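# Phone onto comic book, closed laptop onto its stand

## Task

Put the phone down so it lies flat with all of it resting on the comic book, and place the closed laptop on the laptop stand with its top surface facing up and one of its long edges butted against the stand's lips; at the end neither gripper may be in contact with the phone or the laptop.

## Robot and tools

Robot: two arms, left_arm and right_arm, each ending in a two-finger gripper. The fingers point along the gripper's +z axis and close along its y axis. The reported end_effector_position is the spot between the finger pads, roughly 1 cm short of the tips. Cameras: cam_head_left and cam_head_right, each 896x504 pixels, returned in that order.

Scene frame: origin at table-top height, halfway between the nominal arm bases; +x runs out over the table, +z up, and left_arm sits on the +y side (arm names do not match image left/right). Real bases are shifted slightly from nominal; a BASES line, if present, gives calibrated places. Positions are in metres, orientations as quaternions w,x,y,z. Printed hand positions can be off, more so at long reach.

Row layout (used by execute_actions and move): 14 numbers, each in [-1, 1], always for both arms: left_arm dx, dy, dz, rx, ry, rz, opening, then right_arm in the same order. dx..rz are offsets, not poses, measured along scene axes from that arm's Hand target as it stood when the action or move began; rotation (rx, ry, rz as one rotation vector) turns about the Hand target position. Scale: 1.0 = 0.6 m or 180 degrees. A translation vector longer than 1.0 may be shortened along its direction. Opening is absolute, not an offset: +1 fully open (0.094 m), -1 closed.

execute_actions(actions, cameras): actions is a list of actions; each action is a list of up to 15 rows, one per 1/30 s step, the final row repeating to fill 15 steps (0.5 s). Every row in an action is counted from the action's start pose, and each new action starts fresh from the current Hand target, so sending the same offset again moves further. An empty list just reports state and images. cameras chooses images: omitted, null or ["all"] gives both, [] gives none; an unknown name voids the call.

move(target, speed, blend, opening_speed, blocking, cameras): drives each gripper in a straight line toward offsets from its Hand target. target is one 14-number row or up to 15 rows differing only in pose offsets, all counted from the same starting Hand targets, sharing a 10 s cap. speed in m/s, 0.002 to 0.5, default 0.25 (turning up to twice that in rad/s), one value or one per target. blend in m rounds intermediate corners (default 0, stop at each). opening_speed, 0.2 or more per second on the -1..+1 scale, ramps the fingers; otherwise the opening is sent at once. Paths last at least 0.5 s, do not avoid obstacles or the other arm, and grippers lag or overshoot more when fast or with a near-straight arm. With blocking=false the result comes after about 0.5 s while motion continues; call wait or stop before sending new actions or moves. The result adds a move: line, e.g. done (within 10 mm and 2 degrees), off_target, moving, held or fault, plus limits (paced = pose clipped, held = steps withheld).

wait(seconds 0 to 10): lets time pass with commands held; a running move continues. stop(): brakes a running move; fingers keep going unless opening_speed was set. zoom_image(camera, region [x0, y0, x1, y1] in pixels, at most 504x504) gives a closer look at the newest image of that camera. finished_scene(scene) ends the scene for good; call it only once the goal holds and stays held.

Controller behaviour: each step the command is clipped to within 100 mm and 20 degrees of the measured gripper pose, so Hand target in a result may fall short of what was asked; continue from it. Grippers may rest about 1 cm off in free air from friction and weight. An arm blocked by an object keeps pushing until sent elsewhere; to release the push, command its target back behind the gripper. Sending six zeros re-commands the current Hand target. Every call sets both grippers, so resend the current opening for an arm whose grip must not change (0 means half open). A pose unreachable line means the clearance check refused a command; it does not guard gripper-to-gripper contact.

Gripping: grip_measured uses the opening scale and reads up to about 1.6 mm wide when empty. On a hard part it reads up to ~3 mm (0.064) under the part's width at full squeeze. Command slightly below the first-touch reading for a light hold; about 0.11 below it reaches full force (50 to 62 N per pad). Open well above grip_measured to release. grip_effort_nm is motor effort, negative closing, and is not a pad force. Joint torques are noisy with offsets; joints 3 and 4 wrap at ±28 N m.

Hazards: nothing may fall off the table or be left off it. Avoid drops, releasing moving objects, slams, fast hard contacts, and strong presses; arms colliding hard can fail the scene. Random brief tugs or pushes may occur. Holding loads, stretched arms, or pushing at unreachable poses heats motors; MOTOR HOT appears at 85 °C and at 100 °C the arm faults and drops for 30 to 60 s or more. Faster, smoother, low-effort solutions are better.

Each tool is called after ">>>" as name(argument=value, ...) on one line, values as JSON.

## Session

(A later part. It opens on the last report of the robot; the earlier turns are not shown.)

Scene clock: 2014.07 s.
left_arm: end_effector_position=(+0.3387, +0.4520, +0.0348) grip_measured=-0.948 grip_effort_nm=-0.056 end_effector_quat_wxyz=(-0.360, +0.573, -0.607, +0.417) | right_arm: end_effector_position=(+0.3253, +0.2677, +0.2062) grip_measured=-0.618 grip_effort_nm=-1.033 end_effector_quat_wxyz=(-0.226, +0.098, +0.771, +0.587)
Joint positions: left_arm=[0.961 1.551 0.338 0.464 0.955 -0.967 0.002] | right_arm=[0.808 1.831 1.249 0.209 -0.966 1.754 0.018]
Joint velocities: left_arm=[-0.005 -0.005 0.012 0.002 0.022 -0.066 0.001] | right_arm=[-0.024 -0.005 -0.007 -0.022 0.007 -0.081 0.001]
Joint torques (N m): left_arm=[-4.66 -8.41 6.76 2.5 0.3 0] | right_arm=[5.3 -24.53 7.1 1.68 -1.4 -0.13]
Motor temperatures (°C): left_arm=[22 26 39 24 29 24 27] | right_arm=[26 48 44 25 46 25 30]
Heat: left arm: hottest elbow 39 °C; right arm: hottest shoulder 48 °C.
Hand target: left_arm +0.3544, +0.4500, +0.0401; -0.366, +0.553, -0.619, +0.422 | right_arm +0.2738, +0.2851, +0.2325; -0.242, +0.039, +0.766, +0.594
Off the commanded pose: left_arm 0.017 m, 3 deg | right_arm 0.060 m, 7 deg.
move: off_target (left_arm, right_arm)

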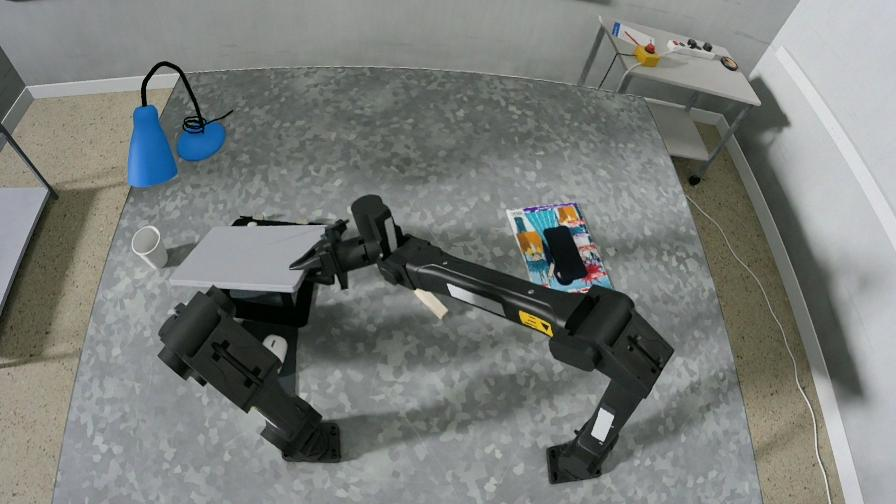

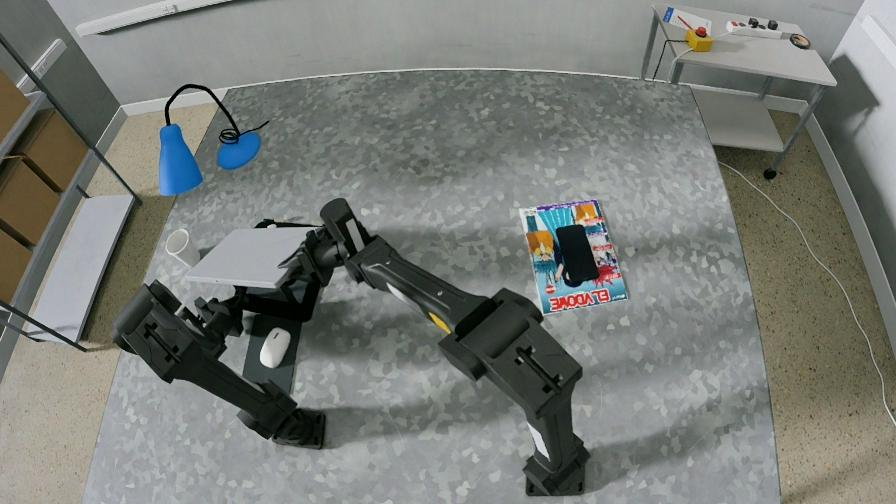

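>>> move(target=[[0,0,0,0,0,0,-0.95,0.02,0,-0.09,0.0,0.0,-0.02,-0.85]], speed=0.04)

>>> zoom_image(camera="cam_head_left", region=[180, 190, 360, 300])

>>> zoom_image(camera="cam_head_right", region=[180, 190, 360, 300])

Scene clock: 2019.13 s.
left_arm: end_effector_position=(+0.3386, +0.4520, +0.0348) grip_measured=-0.948 grip_effort_nm=-0.061 end_effector_quat_wxyz=(-0.360, +0.573, -0.607, +0.417) | right_arm: end_effector_position=(+0.3208, +0.2668, +0.1947) grip_measured=-0.623 grip_effort_nm=-1.038 end_effector_quat_wxyz=(-0.204, +0.097, +0.759, +0.610)
Joint positions: left_arm=[0.961 1.551 0.338 0.464 0.955 -0.967 0.002] | right_arm=[0.819 1.84 1.186 0.366 -0.922 1.79 0.018]
Joint velocities: left_arm=[-0.015 -0.015 0.007 0.002 0.11 0.051 0] | right_arm=[-0.015 0.005 -0.017 -0.012 0.022 -0.007 0.001]
Joint torques (N m): left_arm=[-5.3 -8.88 6.97 2.67 0.27 0] | right_arm=[4.31 -18.84 6.91 1.89 -0.92 -0.25]
Motor temperatures (°C): left_arm=[22 26 39 24 29 24 27] | right_arm=[26 47 44 25 44 25 30]
Heat: left arm: hottest elbow 39 °C; right arm: hottest shoulder 47 °C.
Hand target: left_arm +0.3544, +0.4500, +0.0401; -0.366, +0.553, -0.619, +0.422 | right_arm +0.2850, +0.2842, +0.1782; -0.223, +0.063, +0.765, +0.601
Off the commanded pose: left_arm 0.017 m, 3 deg | right_arm 0.043 m, 5 deg.
move: off_target (left_arm, right_arm)

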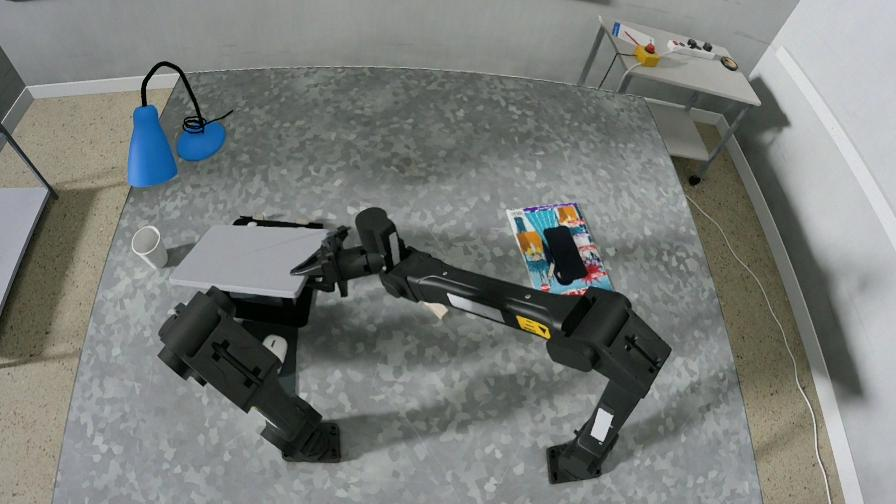

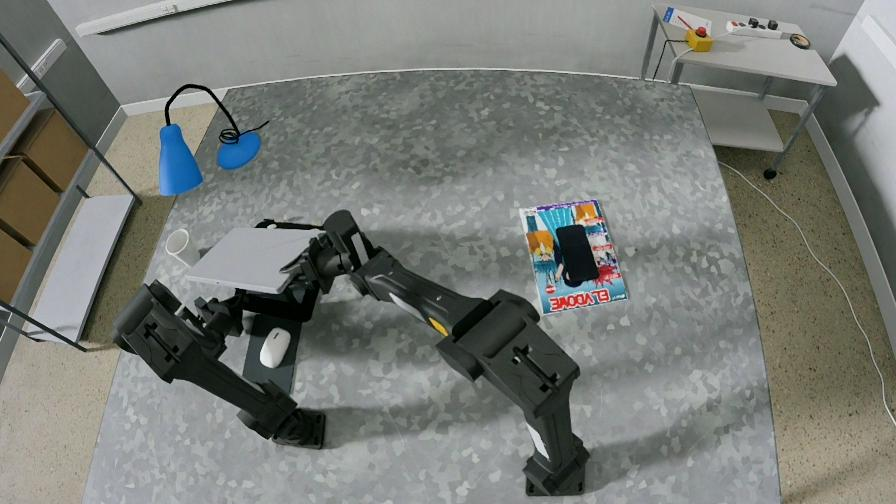

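Scaled by 2.800.

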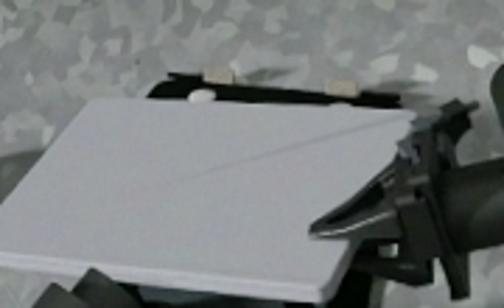

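Scaled by 2.800.

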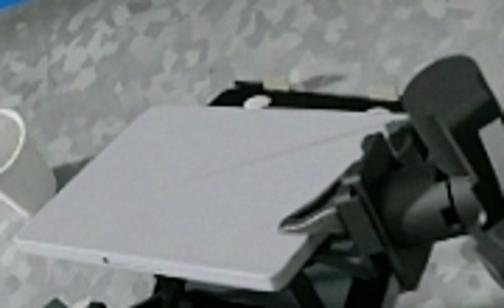

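>>> move(target=[[0,0,0,0,0,0,-0.95,0.03,0,-0.05,0.0,0.0,-0.02,-0.85]], speed=0.04)

>>> zoom_image(camera="cam_head_left", region=[180, 190, 360, 300])

>>> zoom_image(camera="cam_head_right", region=[180, 190, 360, 300])

Scene clock: 2023.37 s.
left_arm: end_effector_position=(+0.3386, +0.4521, +0.0348) grip_measured=-0.948 grip_effort_nm=-0.061 end_effector_quat_wxyz=(-0.360, +0.573, -0.607, +0.417) | right_arm: end_effector_position=(+0.3295, +0.2725, +0.1788) grip_measured=-0.623 grip_effort_nm=-1.038 end_effector_quat_wxyz=(-0.192, +0.109, +0.750, +0.623)
Joint positions: left_arm=[0.961 1.551 0.338 0.464 0.955 -0.967 0.002] | right_arm=[0.821 1.885 1.18 0.466 -0.884 1.828 0.018]
Joint velocities: left_arm=[0.005 0.005 -0.012 -0.012 0.051 0.037 0] | right_arm=[0.005 -0.024 0.007 0.002 -0.037 -0.066 0]
Joint torques (N m): left_arm=[-3.9 -8.41 6.97 2.51 0.28 0] | right_arm=[3.19 -18.08 6.17 1.48 -0.55 -0.34]
Motor temperatures (°C): left_arm=[22 26 39 24 29 24 27] | right_arm=[26 47 43 25 43 25 30]
Heat: left arm: hottest elbow 39 °C; right arm: hottest shoulder 47 °C.
Hand target: left_arm +0.3544, +0.4501, +0.0400; -0.366, +0.553, -0.619, +0.422 | right_arm +0.3025, +0.2836, +0.1482; -0.204, +0.087, +0.763, +0.607
Off the commanded pose: left_arm 0.017 m, 3 deg | right_arm 0.042 m, 4 deg.
move: off_target (left_arm, right_arm)

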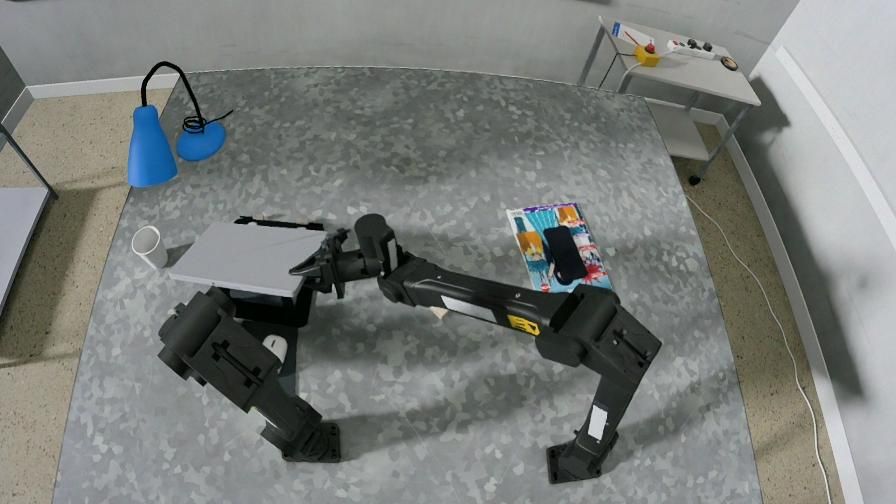

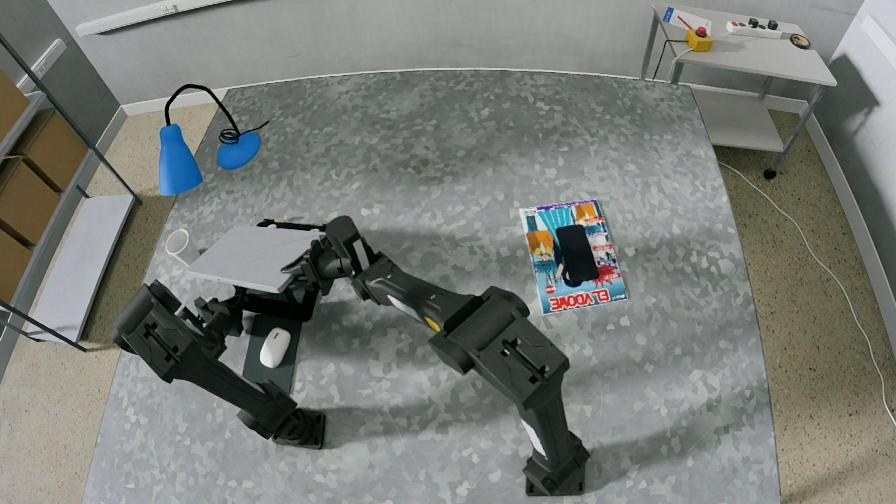

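Scaled by 2.800.

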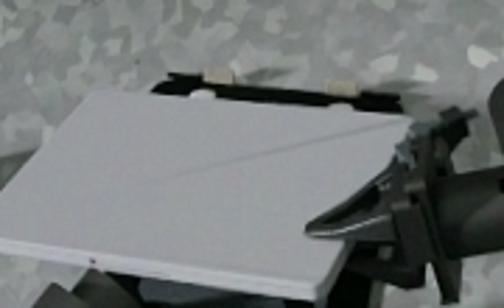

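Scaled by 2.800.

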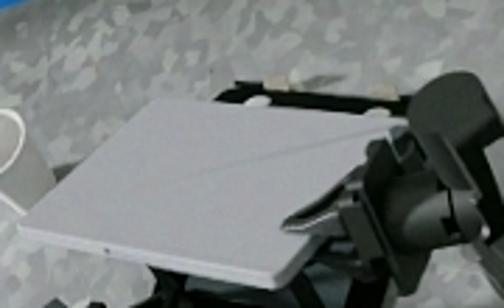

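>>> move(target=[[0,0,0,0,0,0,-0.95,0.0,-0.01,0.03,0.0,0.0,-0.01,-0.85],[0,0,0,0,0,0,-0.95,0.01,-0.07,0.03,0.0,0.0,-0.01,-0.85]], speed=0.04)

>>> zoom_image(camera="cam_head_left", region=[180, 190, 360, 300])

>>> zoom_image(camera="cam_head_right", region=[180, 190, 360, 300])

Scene clock: 2029.30 s.
left_arm: end_effector_position=(+0.3387, +0.4519, +0.0348) grip_measured=-0.948 grip_effort_nm=-0.056 end_effector_quat_wxyz=(-0.360, +0.573, -0.607, +0.417) | right_arm: end_effector_position=(+0.3324, +0.2497, +0.1697) grip_measured=-0.617 grip_effort_nm=-1.043 end_effector_quat_wxyz=(-0.191, +0.135, +0.752, +0.616)
Joint positions: left_arm=[0.961 1.551 0.338 0.464 0.955 -0.967 0.002] | right_arm=[0.796 1.856 1.119 0.474 -0.875 1.845 0.018]
Joint velocities: left_arm=[-0.005 0.015 -0.007 0.022 0.066 0.007 0] | right_arm=[0.005 -0.015 -0.002 0.007 -0.095 -0.022 0.001]
Joint torques (N m): left_arm=[-5.07 -8.64 6.76 2.61 0.23 -0.04] | right_arm=[1.38 -22.83 4.37 1.03 -1.56 -0.51]
Motor temperatures (°C): left_arm=[22 26 39 24 29 24 27] | right_arm=[26 47 43 25 41 25 30]
Heat: left arm: hottest elbow 39 °C; right arm: hottest shoulder 47 °C.
Hand target: left_arm +0.3544, +0.4500, +0.0401; -0.366, +0.553, -0.619, +0.422 | right_arm +0.3082, +0.2418, +0.1667; -0.195, +0.099, +0.761, +0.610
Off the commanded pose: left_arm 0.017 m, 3 deg | right_arm 0.025 m, 4 deg.
move: off_target (left_arm, right_arm)

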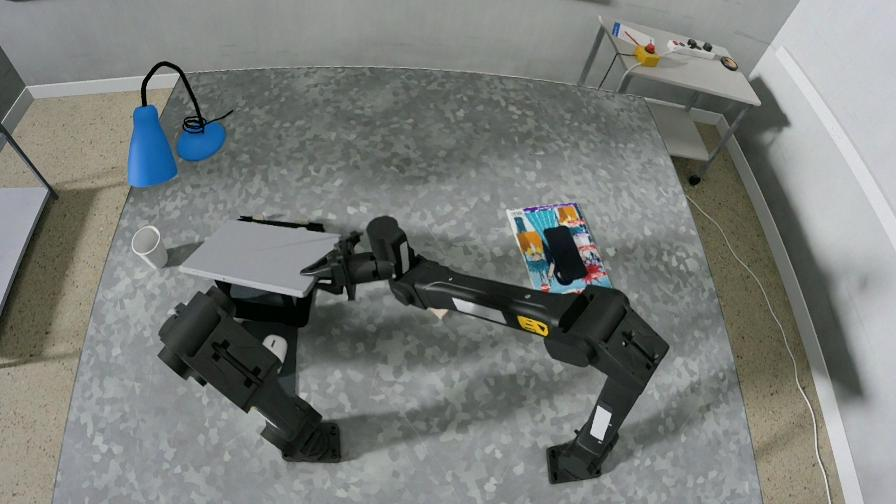

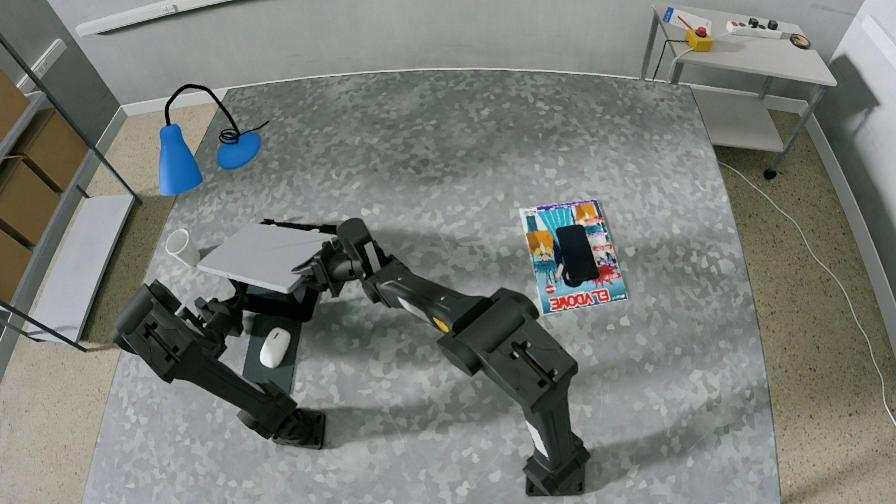

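Scaled by 2.800.

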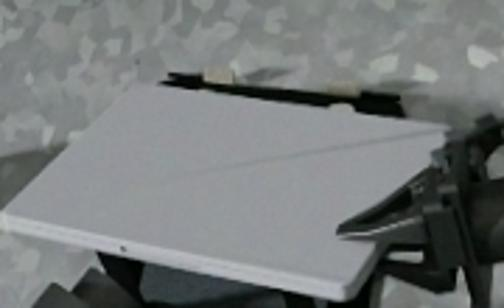

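Scaled by 2.800.

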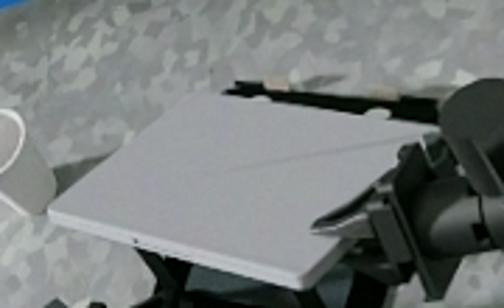

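>>> move(target=[[0,0,0,0,0,0,-0.95,0.005,0.015,-0.03,0.0,0.0,0.01,-0.85]], speed=0.03)

>>> zoom_image(camera="cam_head_left", region=[180, 190, 360, 300])

>>> zoom_image(camera="cam_head_right", region=[180, 190, 360, 300])

Scene clock: 2034.67 s.
left_arm: end_effector_position=(+0.3387, +0.4519, +0.0348) grip_measured=-0.948 grip_effort_nm=-0.061 end_effector_quat_wxyz=(-0.360, +0.573, -0.607, +0.417) | right_arm: end_effector_position=(+0.3312, +0.2497, +0.1691) grip_measured=-0.616 grip_effort_nm=-1.038 end_effector_quat_wxyz=(-0.195, +0.129, +0.750, +0.618)
Joint positions: left_arm=[0.961 1.551 0.338 0.464 0.955 -0.967 0.002] | right_arm=[0.795 1.862 1.119 0.488 -0.889 1.847 0.018]
Joint velocities: left_arm=[-0.005 -0.015 -0.022 0.002 0.037 0.037 0] | right_arm=[-0.005 0.005 -0.012 -0.002 -0.007 -0.081 0]
Joint torques (N m): left_arm=[-4.72 -8.18 6.82 2.59 0.32 -0.02] | right_arm=[1.49 -18.43 6.17 1.2 -1.99 -0.64]
Motor temperatures (°C): left_arm=[22 26 39 24 29 24 27] | right_arm=[26 47 42 25 41 25 30]
Heat: left arm: hottest elbow 39 °C; right arm: hottest shoulder 47 °C.
Hand target: left_arm +0.3544, +0.4500, +0.0401; -0.366, +0.553, -0.619, +0.422 | right_arm +0.3112, +0.2505, +0.1484; -0.204, +0.087, +0.763, +0.607
Off the commanded pose: left_arm 0.017 m, 3 deg | right_arm 0.029 m, 5 deg.
move: off_target (left_arm, right_arm)

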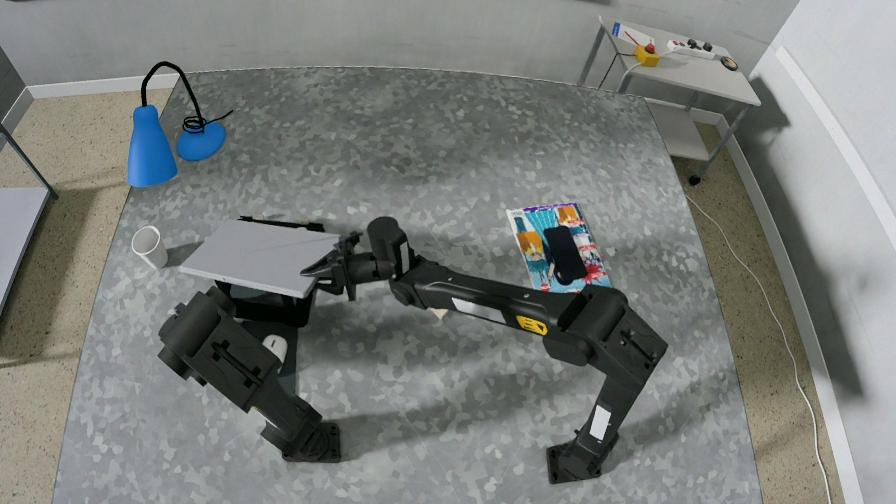

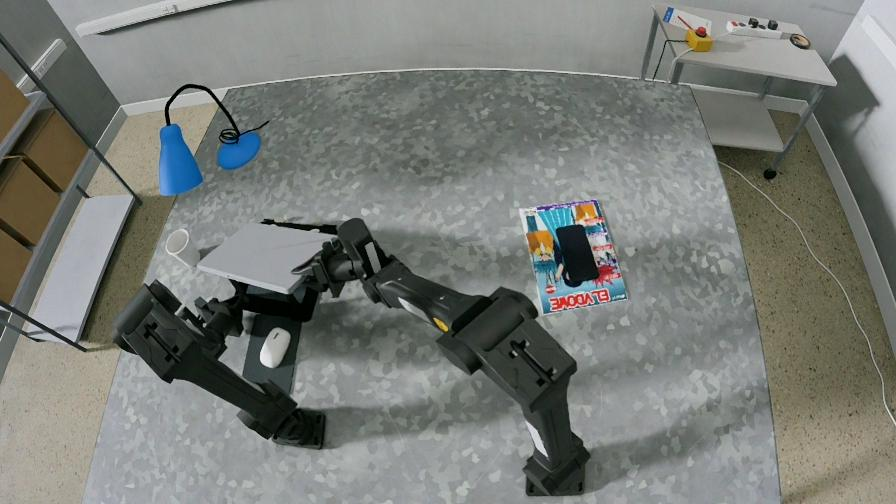

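Scaled by 2.800.

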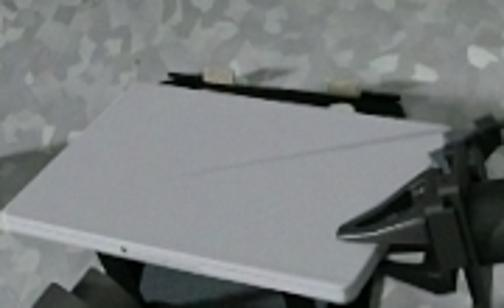

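Scaled by 2.800.

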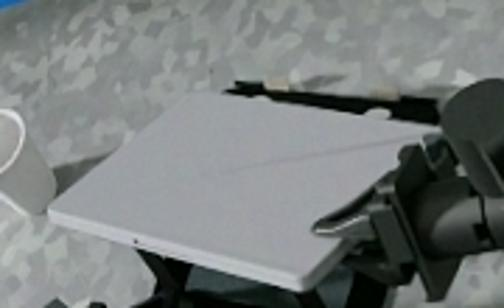

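>>> zoom_image(camera="cam_head_left", region=[270, 215, 370, 315])

>>> zoom_image(camera="cam_head_right", region=[260, 215, 360, 315])

Scaled by 5.040.

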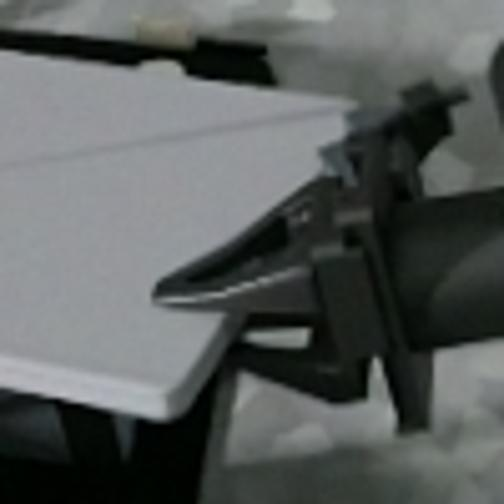

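Scaled by 5.040.

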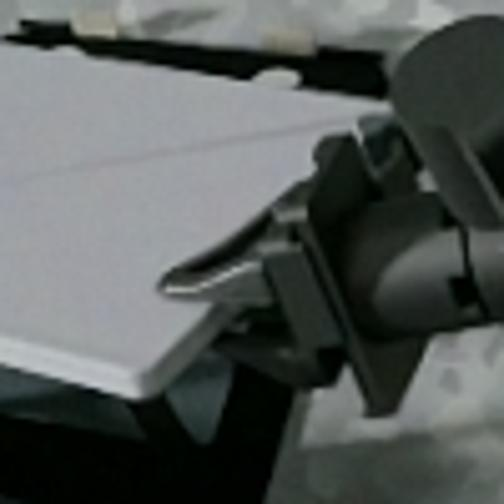

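>>> move(target=[[0,0,0,0,0,0,-0.95,0.025,0,0.02,0.0,0.0,0.01,-0.5]], speed=0.03, opening_speed=0.3)

>>> zoom_image(camera="cam_head_left", region=[180, 190, 360, 300])

>>> zoom_image(camera="cam_head_right", region=[180, 190, 360, 300])

Scene clock: 2044.80 s.
left_arm: end_effector_position=(+0.3396, +0.4505, +0.0346) grip_measured=-0.948 grip_effort_nm=-0.056 end_effector_quat_wxyz=(+0.358, -0.572, +0.608, -0.419) | right_arm: end_effector_position=(+0.3329, +0.2440, +0.1548) grip_measured=-0.496 grip_effort_nm=-0.232 end_effector_quat_wxyz=(-0.219, +0.110, +0.761, +0.600)
Joint positions: left_arm=[0.956 1.552 0.338 0.465 0.956 -0.968 0.002] | right_arm=[0.774 1.888 1.145 0.412 -0.971 1.787 0.024]
Joint velocities: left_arm=[-0.005 -0.015 0.002 0.007 -0.007 0.037 -0.001] | right_arm=[-0.005 -0.005 -0.017 -0.007 -0.007 -0.022 0]
Joint torques (N m): left_arm=[-4.25 -8.23 7.13 2.69 0.25 0.06] | right_arm=[1.32 -20.31 8.42 0.96 -1.05 -0.4]
Motor temperatures (°C): left_arm=[22 26 38 24 29 24 27] | right_arm=[26 48 42 25 42 25 30]
Heat: left arm: hottest elbow 38 °C; right arm: hottest shoulder 48 °C.
Hand target: left_arm +0.3544, +0.4502, +0.0401; -0.366, +0.553, -0.618, +0.422 | right_arm +0.3262, +0.2505, +0.1604; -0.214, +0.074, +0.764, +0.605
Off the commanded pose: left_arm 0.016 m, 3 deg | right_arm 0.011 m, 4 deg.
move: off_target (left_arm, right_arm)

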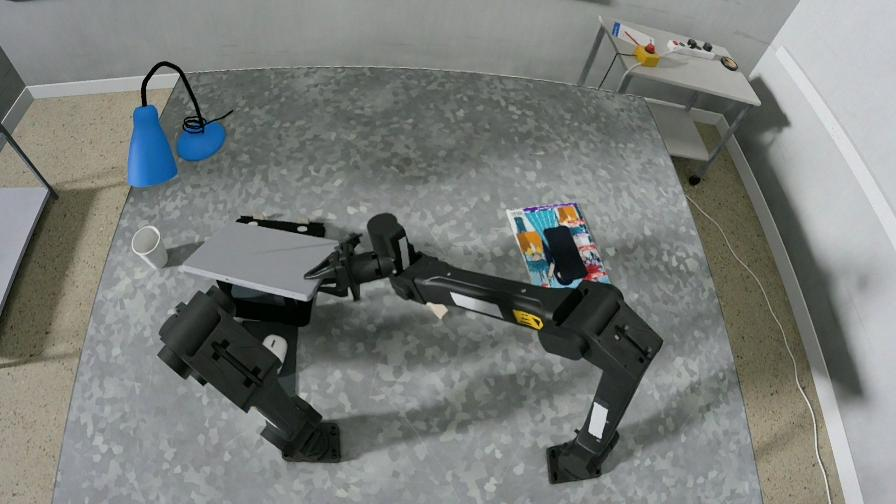

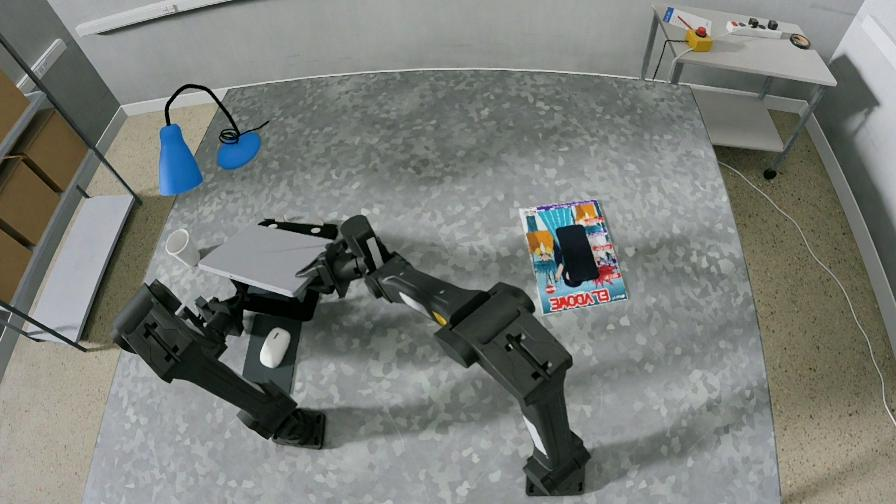

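Scaled by 2.800.

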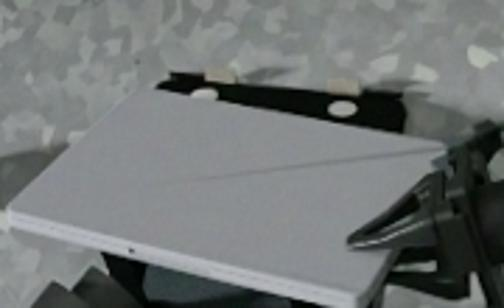

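Scaled by 2.800.

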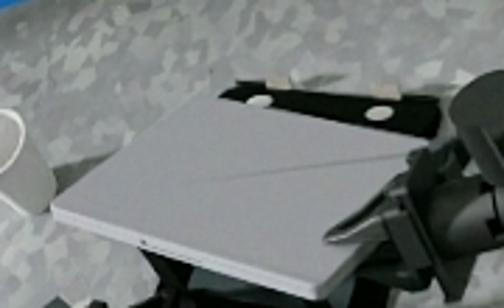

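>>> move(target=[[0,0,0,0,0,0,-0.95,0.0,-0.03,-0.005,0.0,0.0,0,-0.4],[0,0,0,0,0,0,-0.95,0.0,-0.14,0.0,0.0,0.0,0,-0.4]], speed=0.06, opening_speed=0.3)

>>> zoom_image(camera="cam_head_left", region=[180, 190, 360, 300])

>>> zoom_image(camera="cam_head_right", region=[180, 190, 360, 300])

Scene clock: 2050.87 s.
left_arm: end_effector_position=(+0.3419, +0.4489, +0.0347) grip_measured=-0.949 grip_effort_nm=-0.056 end_effector_quat_wxyz=(+0.359, -0.568, +0.611, -0.418) | right_arm: end_effector_position=(+0.3249, +0.1740, +0.1552) grip_measured=-0.401 grip_effort_nm=0.071 end_effector_quat_wxyz=(-0.218, +0.075, +0.764, +0.603)
Joint positions: left_arm=[0.947 1.553 0.338 0.472 0.951 -0.969 0.002] | right_arm=[0.679 1.792 1.007 0.38 -1.104 1.65 0.028]
Joint velocities: left_arm=[0.005 -0.015 -0.002 0.002 0.051 0.037 0] | right_arm=[-0.005 -0.005 -0.002 -0.007 0.051 -0.007 0]
Joint torques (N m): left_arm=[-2.61 -8.88 6.91 2.21 0.38 -0.04] | right_arm=[-0.21 -20.54 5.96 0.92 -0.28 0.03]
Motor temperatures (°C): left_arm=[22 26 38 24 29 24 27] | right_arm=[26 47 42 25 41 25 30]
Heat: left arm: hottest elbow 38 °C; right arm: hottest shoulder 47 °C.
Hand target: left_arm +0.3544, +0.4501, +0.0401; -0.366, +0.553, -0.619, +0.422 | right_arm +0.3252, +0.1665, +0.1617; -0.214, +0.075, +0.763, +0.605
Off the commanded pose: left_arm 0.014 m, 2 deg | right_arm 0.009 m, 1 deg.
move: off_target (left_arm)

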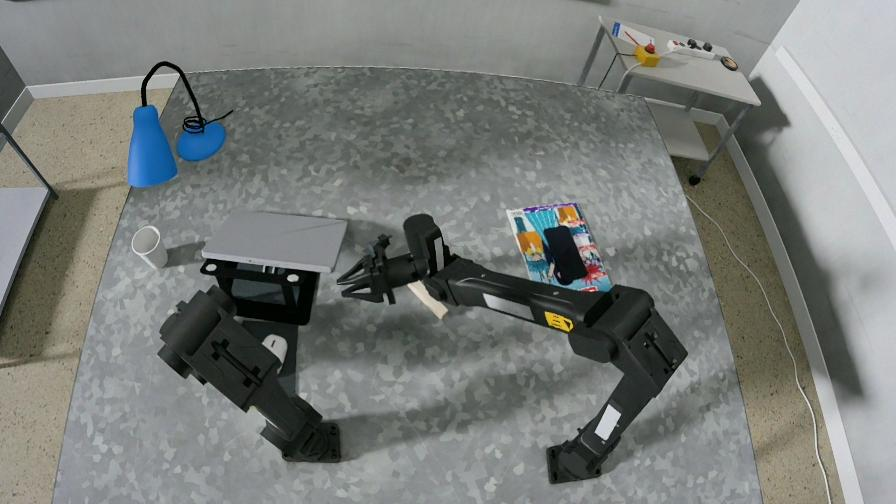

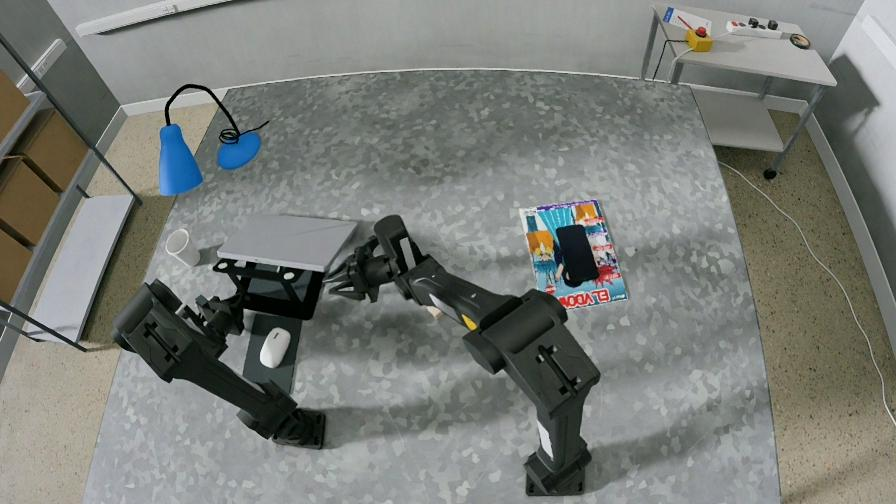

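Scaled by 2.800.

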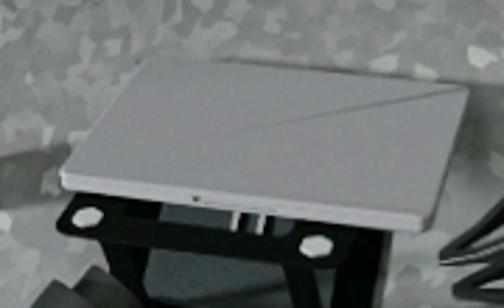

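Scaled by 2.800.

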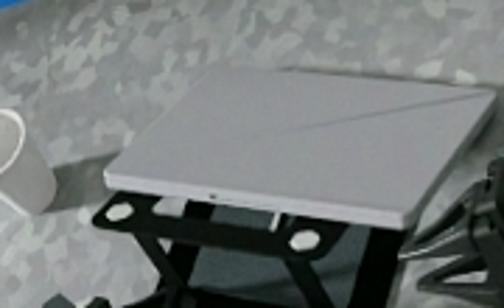

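>>> move(target=[[0,0,0,0,0,0,-0.95,0.12,-0.045,-0.03,0.0556,0.019,-0.119,0.1]], speed=0.12)

>>> zoom_image(camera="cam_head_left", region=[180, 190, 400, 320])

>>> zoom_image(camera="cam_head_right", region=[180, 190, 400, 320])

Scene clock: 2098.63 s.
left_arm: end_effector_position=(+0.3419, +0.4489, +0.0347) grip_measured=-0.949 grip_effort_nm=-0.056 end_effector_quat_wxyz=(+0.359, -0.569, +0.611, -0.418) | right_arm: end_effector_position=(+0.3921, +0.1449, +0.1616) grip_measured=+0.099 grip_effort_nm=0.066 end_effector_quat_wxyz=(-0.120, +0.199, +0.676, +0.699)
Joint positions: left_arm=[0.947 1.553 0.338 0.472 0.951 -0.969 0.002] | right_arm=[0.615 1.87 0.912 0.967 -0.835 2.034 0.052]
Joint velocities: left_arm=[-0.015 -0.005 0.012 -0.002 0.007 -0.022 0.001] | right_arm=[0.015 -0.005 -0.012 0.017 -0.037 0.037 0]
Joint torques (N m): left_arm=[-4.31 -9 6.78 2.3 0.37 -0.04] | right_arm=[-0.32 -16.03 5.15 2 0.09 0.14]
Motor temperatures (°C): left_arm=[22 26 38 24 28 23 27] | right_arm=[26 47 41 25 35 24 28]
Heat: left arm: hottest elbow 38 °C; right arm: hottest shoulder 47 °C.
Hand target: left_arm +0.3544, +0.4501, +0.0401; -0.366, +0.553, -0.618, +0.422 | right_arm +0.3958, +0.1384, +0.1426; -0.123, +0.214, +0.677, +0.693
Off the commanded pose: left_arm 0.014 m, 2 deg | right_arm 0.019 m, 2 deg.
move: off_target (left_arm, right_arm)

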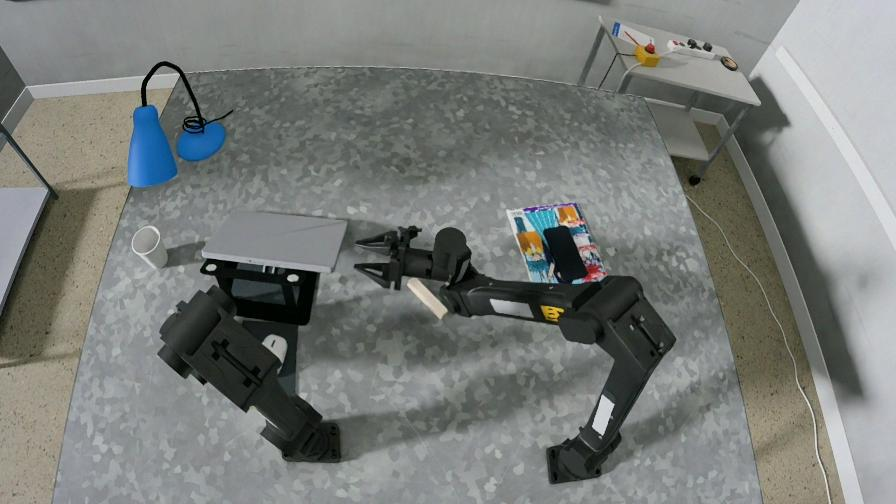

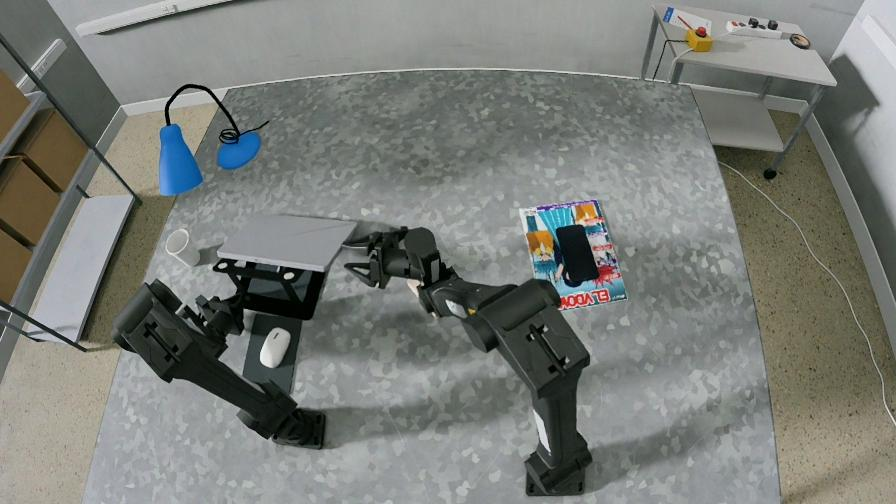

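Scaled by 2.291.

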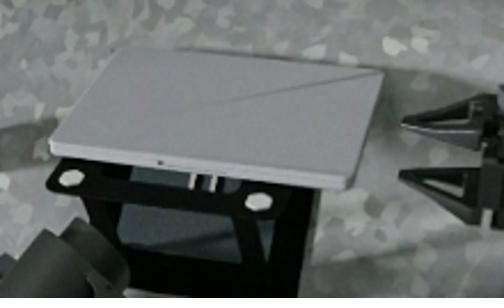

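Scaled by 2.291.

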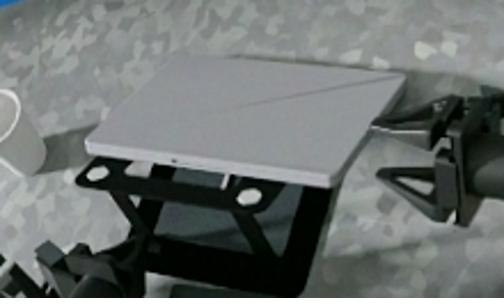

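>>> move(target=[[0,0,0,0,0,0,-0.95,0.005,0.055,-0.015,0,0,0,0.1]], speed=0.06)

>>> zoom_image(camera="cam_head_left", region=[270, 190, 400, 300])

>>> zoom_image(camera="cam_head_right", region=[270, 190, 400, 300])

Scene clock: 2113.73 s.
left_arm: end_effector_position=(+0.3419, +0.4489, +0.0347) grip_measured=-0.949 grip_effort_nm=-0.051 end_effector_quat_wxyz=(+0.359, -0.569, +0.611, -0.418) | right_arm: end_effector_position=(+0.3911, +0.1576, +0.1312) grip_measured=+0.099 grip_effort_nm=0.066 end_effector_quat_wxyz=(-0.124, +0.222, +0.681, +0.686)
Joint positions: left_arm=[0.947 1.553 0.338 0.472 0.951 -0.969 0.002] | right_arm=[0.642 1.928 0.922 0.968 -0.786 2.037 0.052]
Joint velocities: left_arm=[-0.005 -0.015 -0.002 -0.002 -0.066 -0.007 -0.001] | right_arm=[0.015 0.005 -0.007 -0.002 -0.066 0.022 0]
Joint torques (N m): left_arm=[-3.14 -8.23 6.93 2.15 0.49 0.01] | right_arm=[1.14 -16.21 8.96 1.8 0.08 0.16]
Motor temperatures (°C): left_arm=[22 26 38 24 28 23 27] | right_arm=[26 46 40 25 34 24 28]
Heat: left arm: hottest elbow 38 °C; right arm: hottest shoulder 46 °C.
Hand target: left_arm +0.3544, +0.4501, +0.0401; -0.366, +0.553, -0.619, +0.422 | right_arm +0.3990, +0.1713, +0.1333; -0.124, +0.214, +0.677, +0.693
Off the commanded pose: left_arm 0.014 m, 2 deg | right_arm 0.016 m, 1 deg.
move: off_target (left_arm, right_arm)

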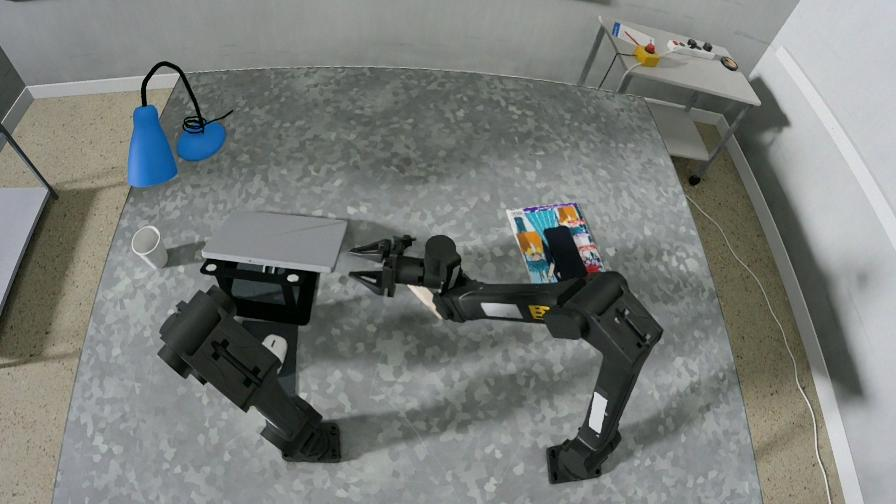

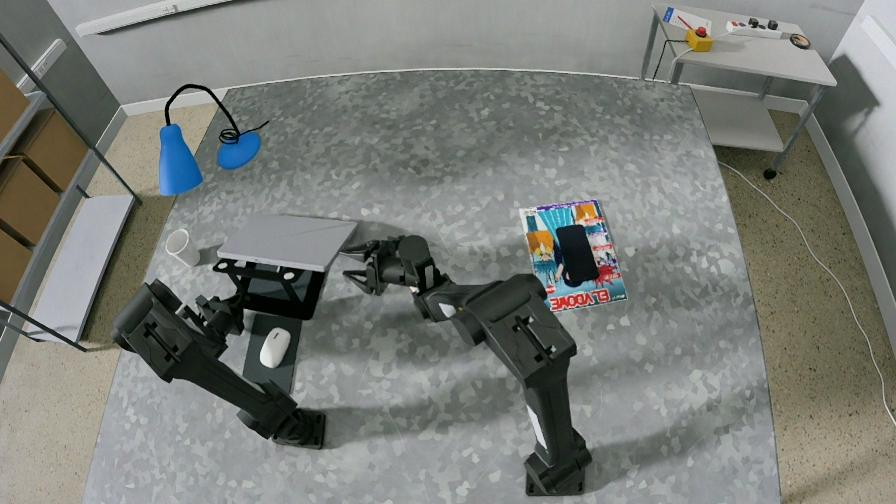

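Scaled by 3.877.

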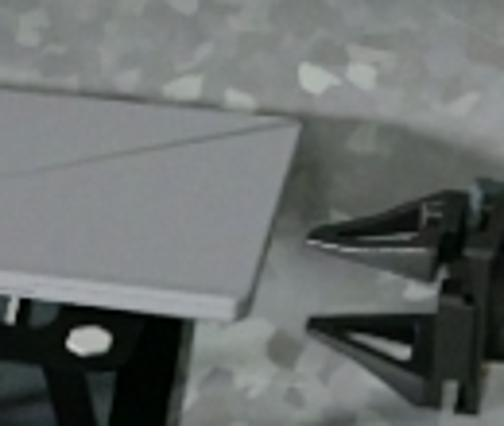

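Scaled by 3.877.

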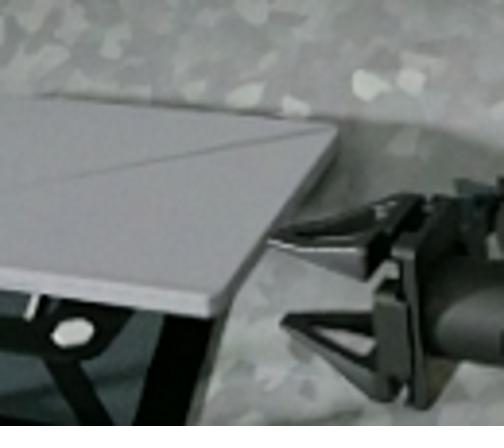

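>>> move(target=[[0,0,0,0,0,0,-0.95,0.045,0.005,0.0,0,0,0,0.1],[0,0,0,0,0,0,-0.95,0.048,0.04,0.0,0,0,0,0.1]], speed=0.05)

>>> zoom_image(camera="cam_head_left", region=[270, 190, 400, 300])

>>> zoom_image(camera="cam_head_right", region=[270, 190, 400, 300])

Scene clock: 2121.37 s.
left_arm: end_effector_position=(+0.3419, +0.4489, +0.0347) grip_measured=-0.949 grip_effort_nm=-0.051 end_effector_quat_wxyz=(+0.359, -0.569, +0.611, -0.418) | right_arm: end_effector_position=(+0.4199, +0.1804, +0.1359) grip_measured=+0.099 grip_effort_nm=0.066 end_effector_quat_wxyz=(-0.119, +0.215, +0.678, +0.693)
Joint positions: left_arm=[0.947 1.553 0.338 0.472 0.951 -0.969 0.002] | right_arm=[0.644 1.985 1.036 0.932 -0.785 2.037 0.052]
Joint velocities: left_arm=[-0.005 -0.005 -0.017 -0.012 0.066 0.007 0] | right_arm=[-0.015 -0.005 -0.002 -0.002 0.007 -0.022 -0.001]
Joint torques (N m): left_arm=[-3.66 -8.23 6.95 2.28 0.34 0] | right_arm=[1.26 -18.26 9.59 1.24 0.09 0.16]
Motor temperatures (°C): left_arm=[22 26 38 24 28 23 27] | right_arm=[26 46 41 25 33 24 28]
Heat: left arm: hottest elbow 38 °C; right arm: hottest shoulder 46 °C.
Hand target: left_arm +0.3544, +0.4501, +0.0401; -0.366, +0.553, -0.619, +0.422 | right_arm +0.4282, +0.1950, +0.1328; -0.123, +0.214, +0.677, +0.693
Off the commanded pose: left_arm 0.014 m, 2 deg | right_arm 0.017 m, 1 deg.
move: off_target (left_arm, right_arm)

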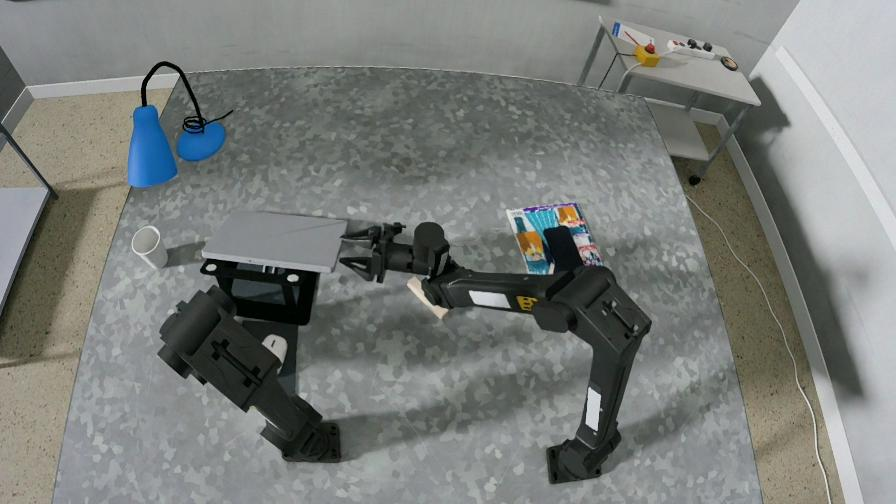

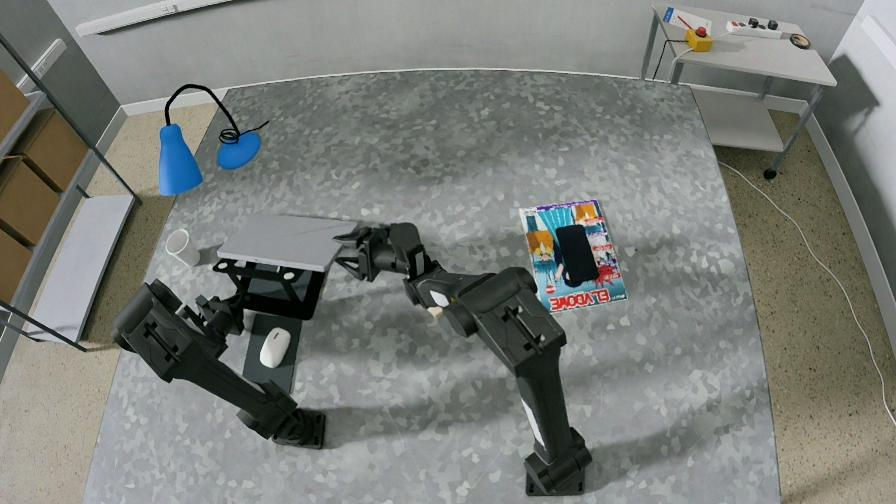

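Scaled by 3.877.

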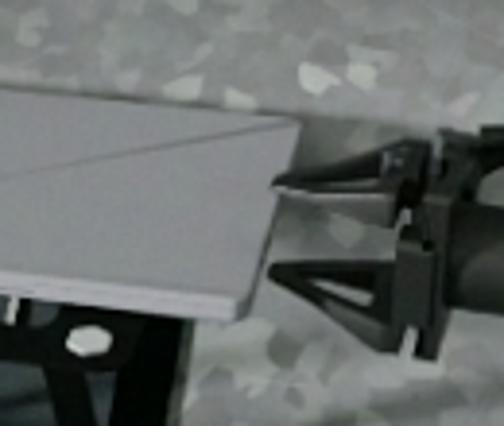

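Scaled by 3.877.

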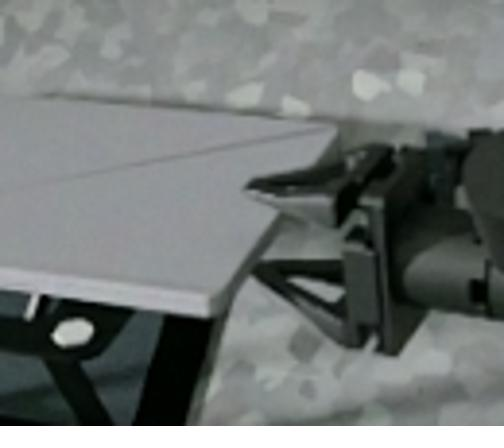

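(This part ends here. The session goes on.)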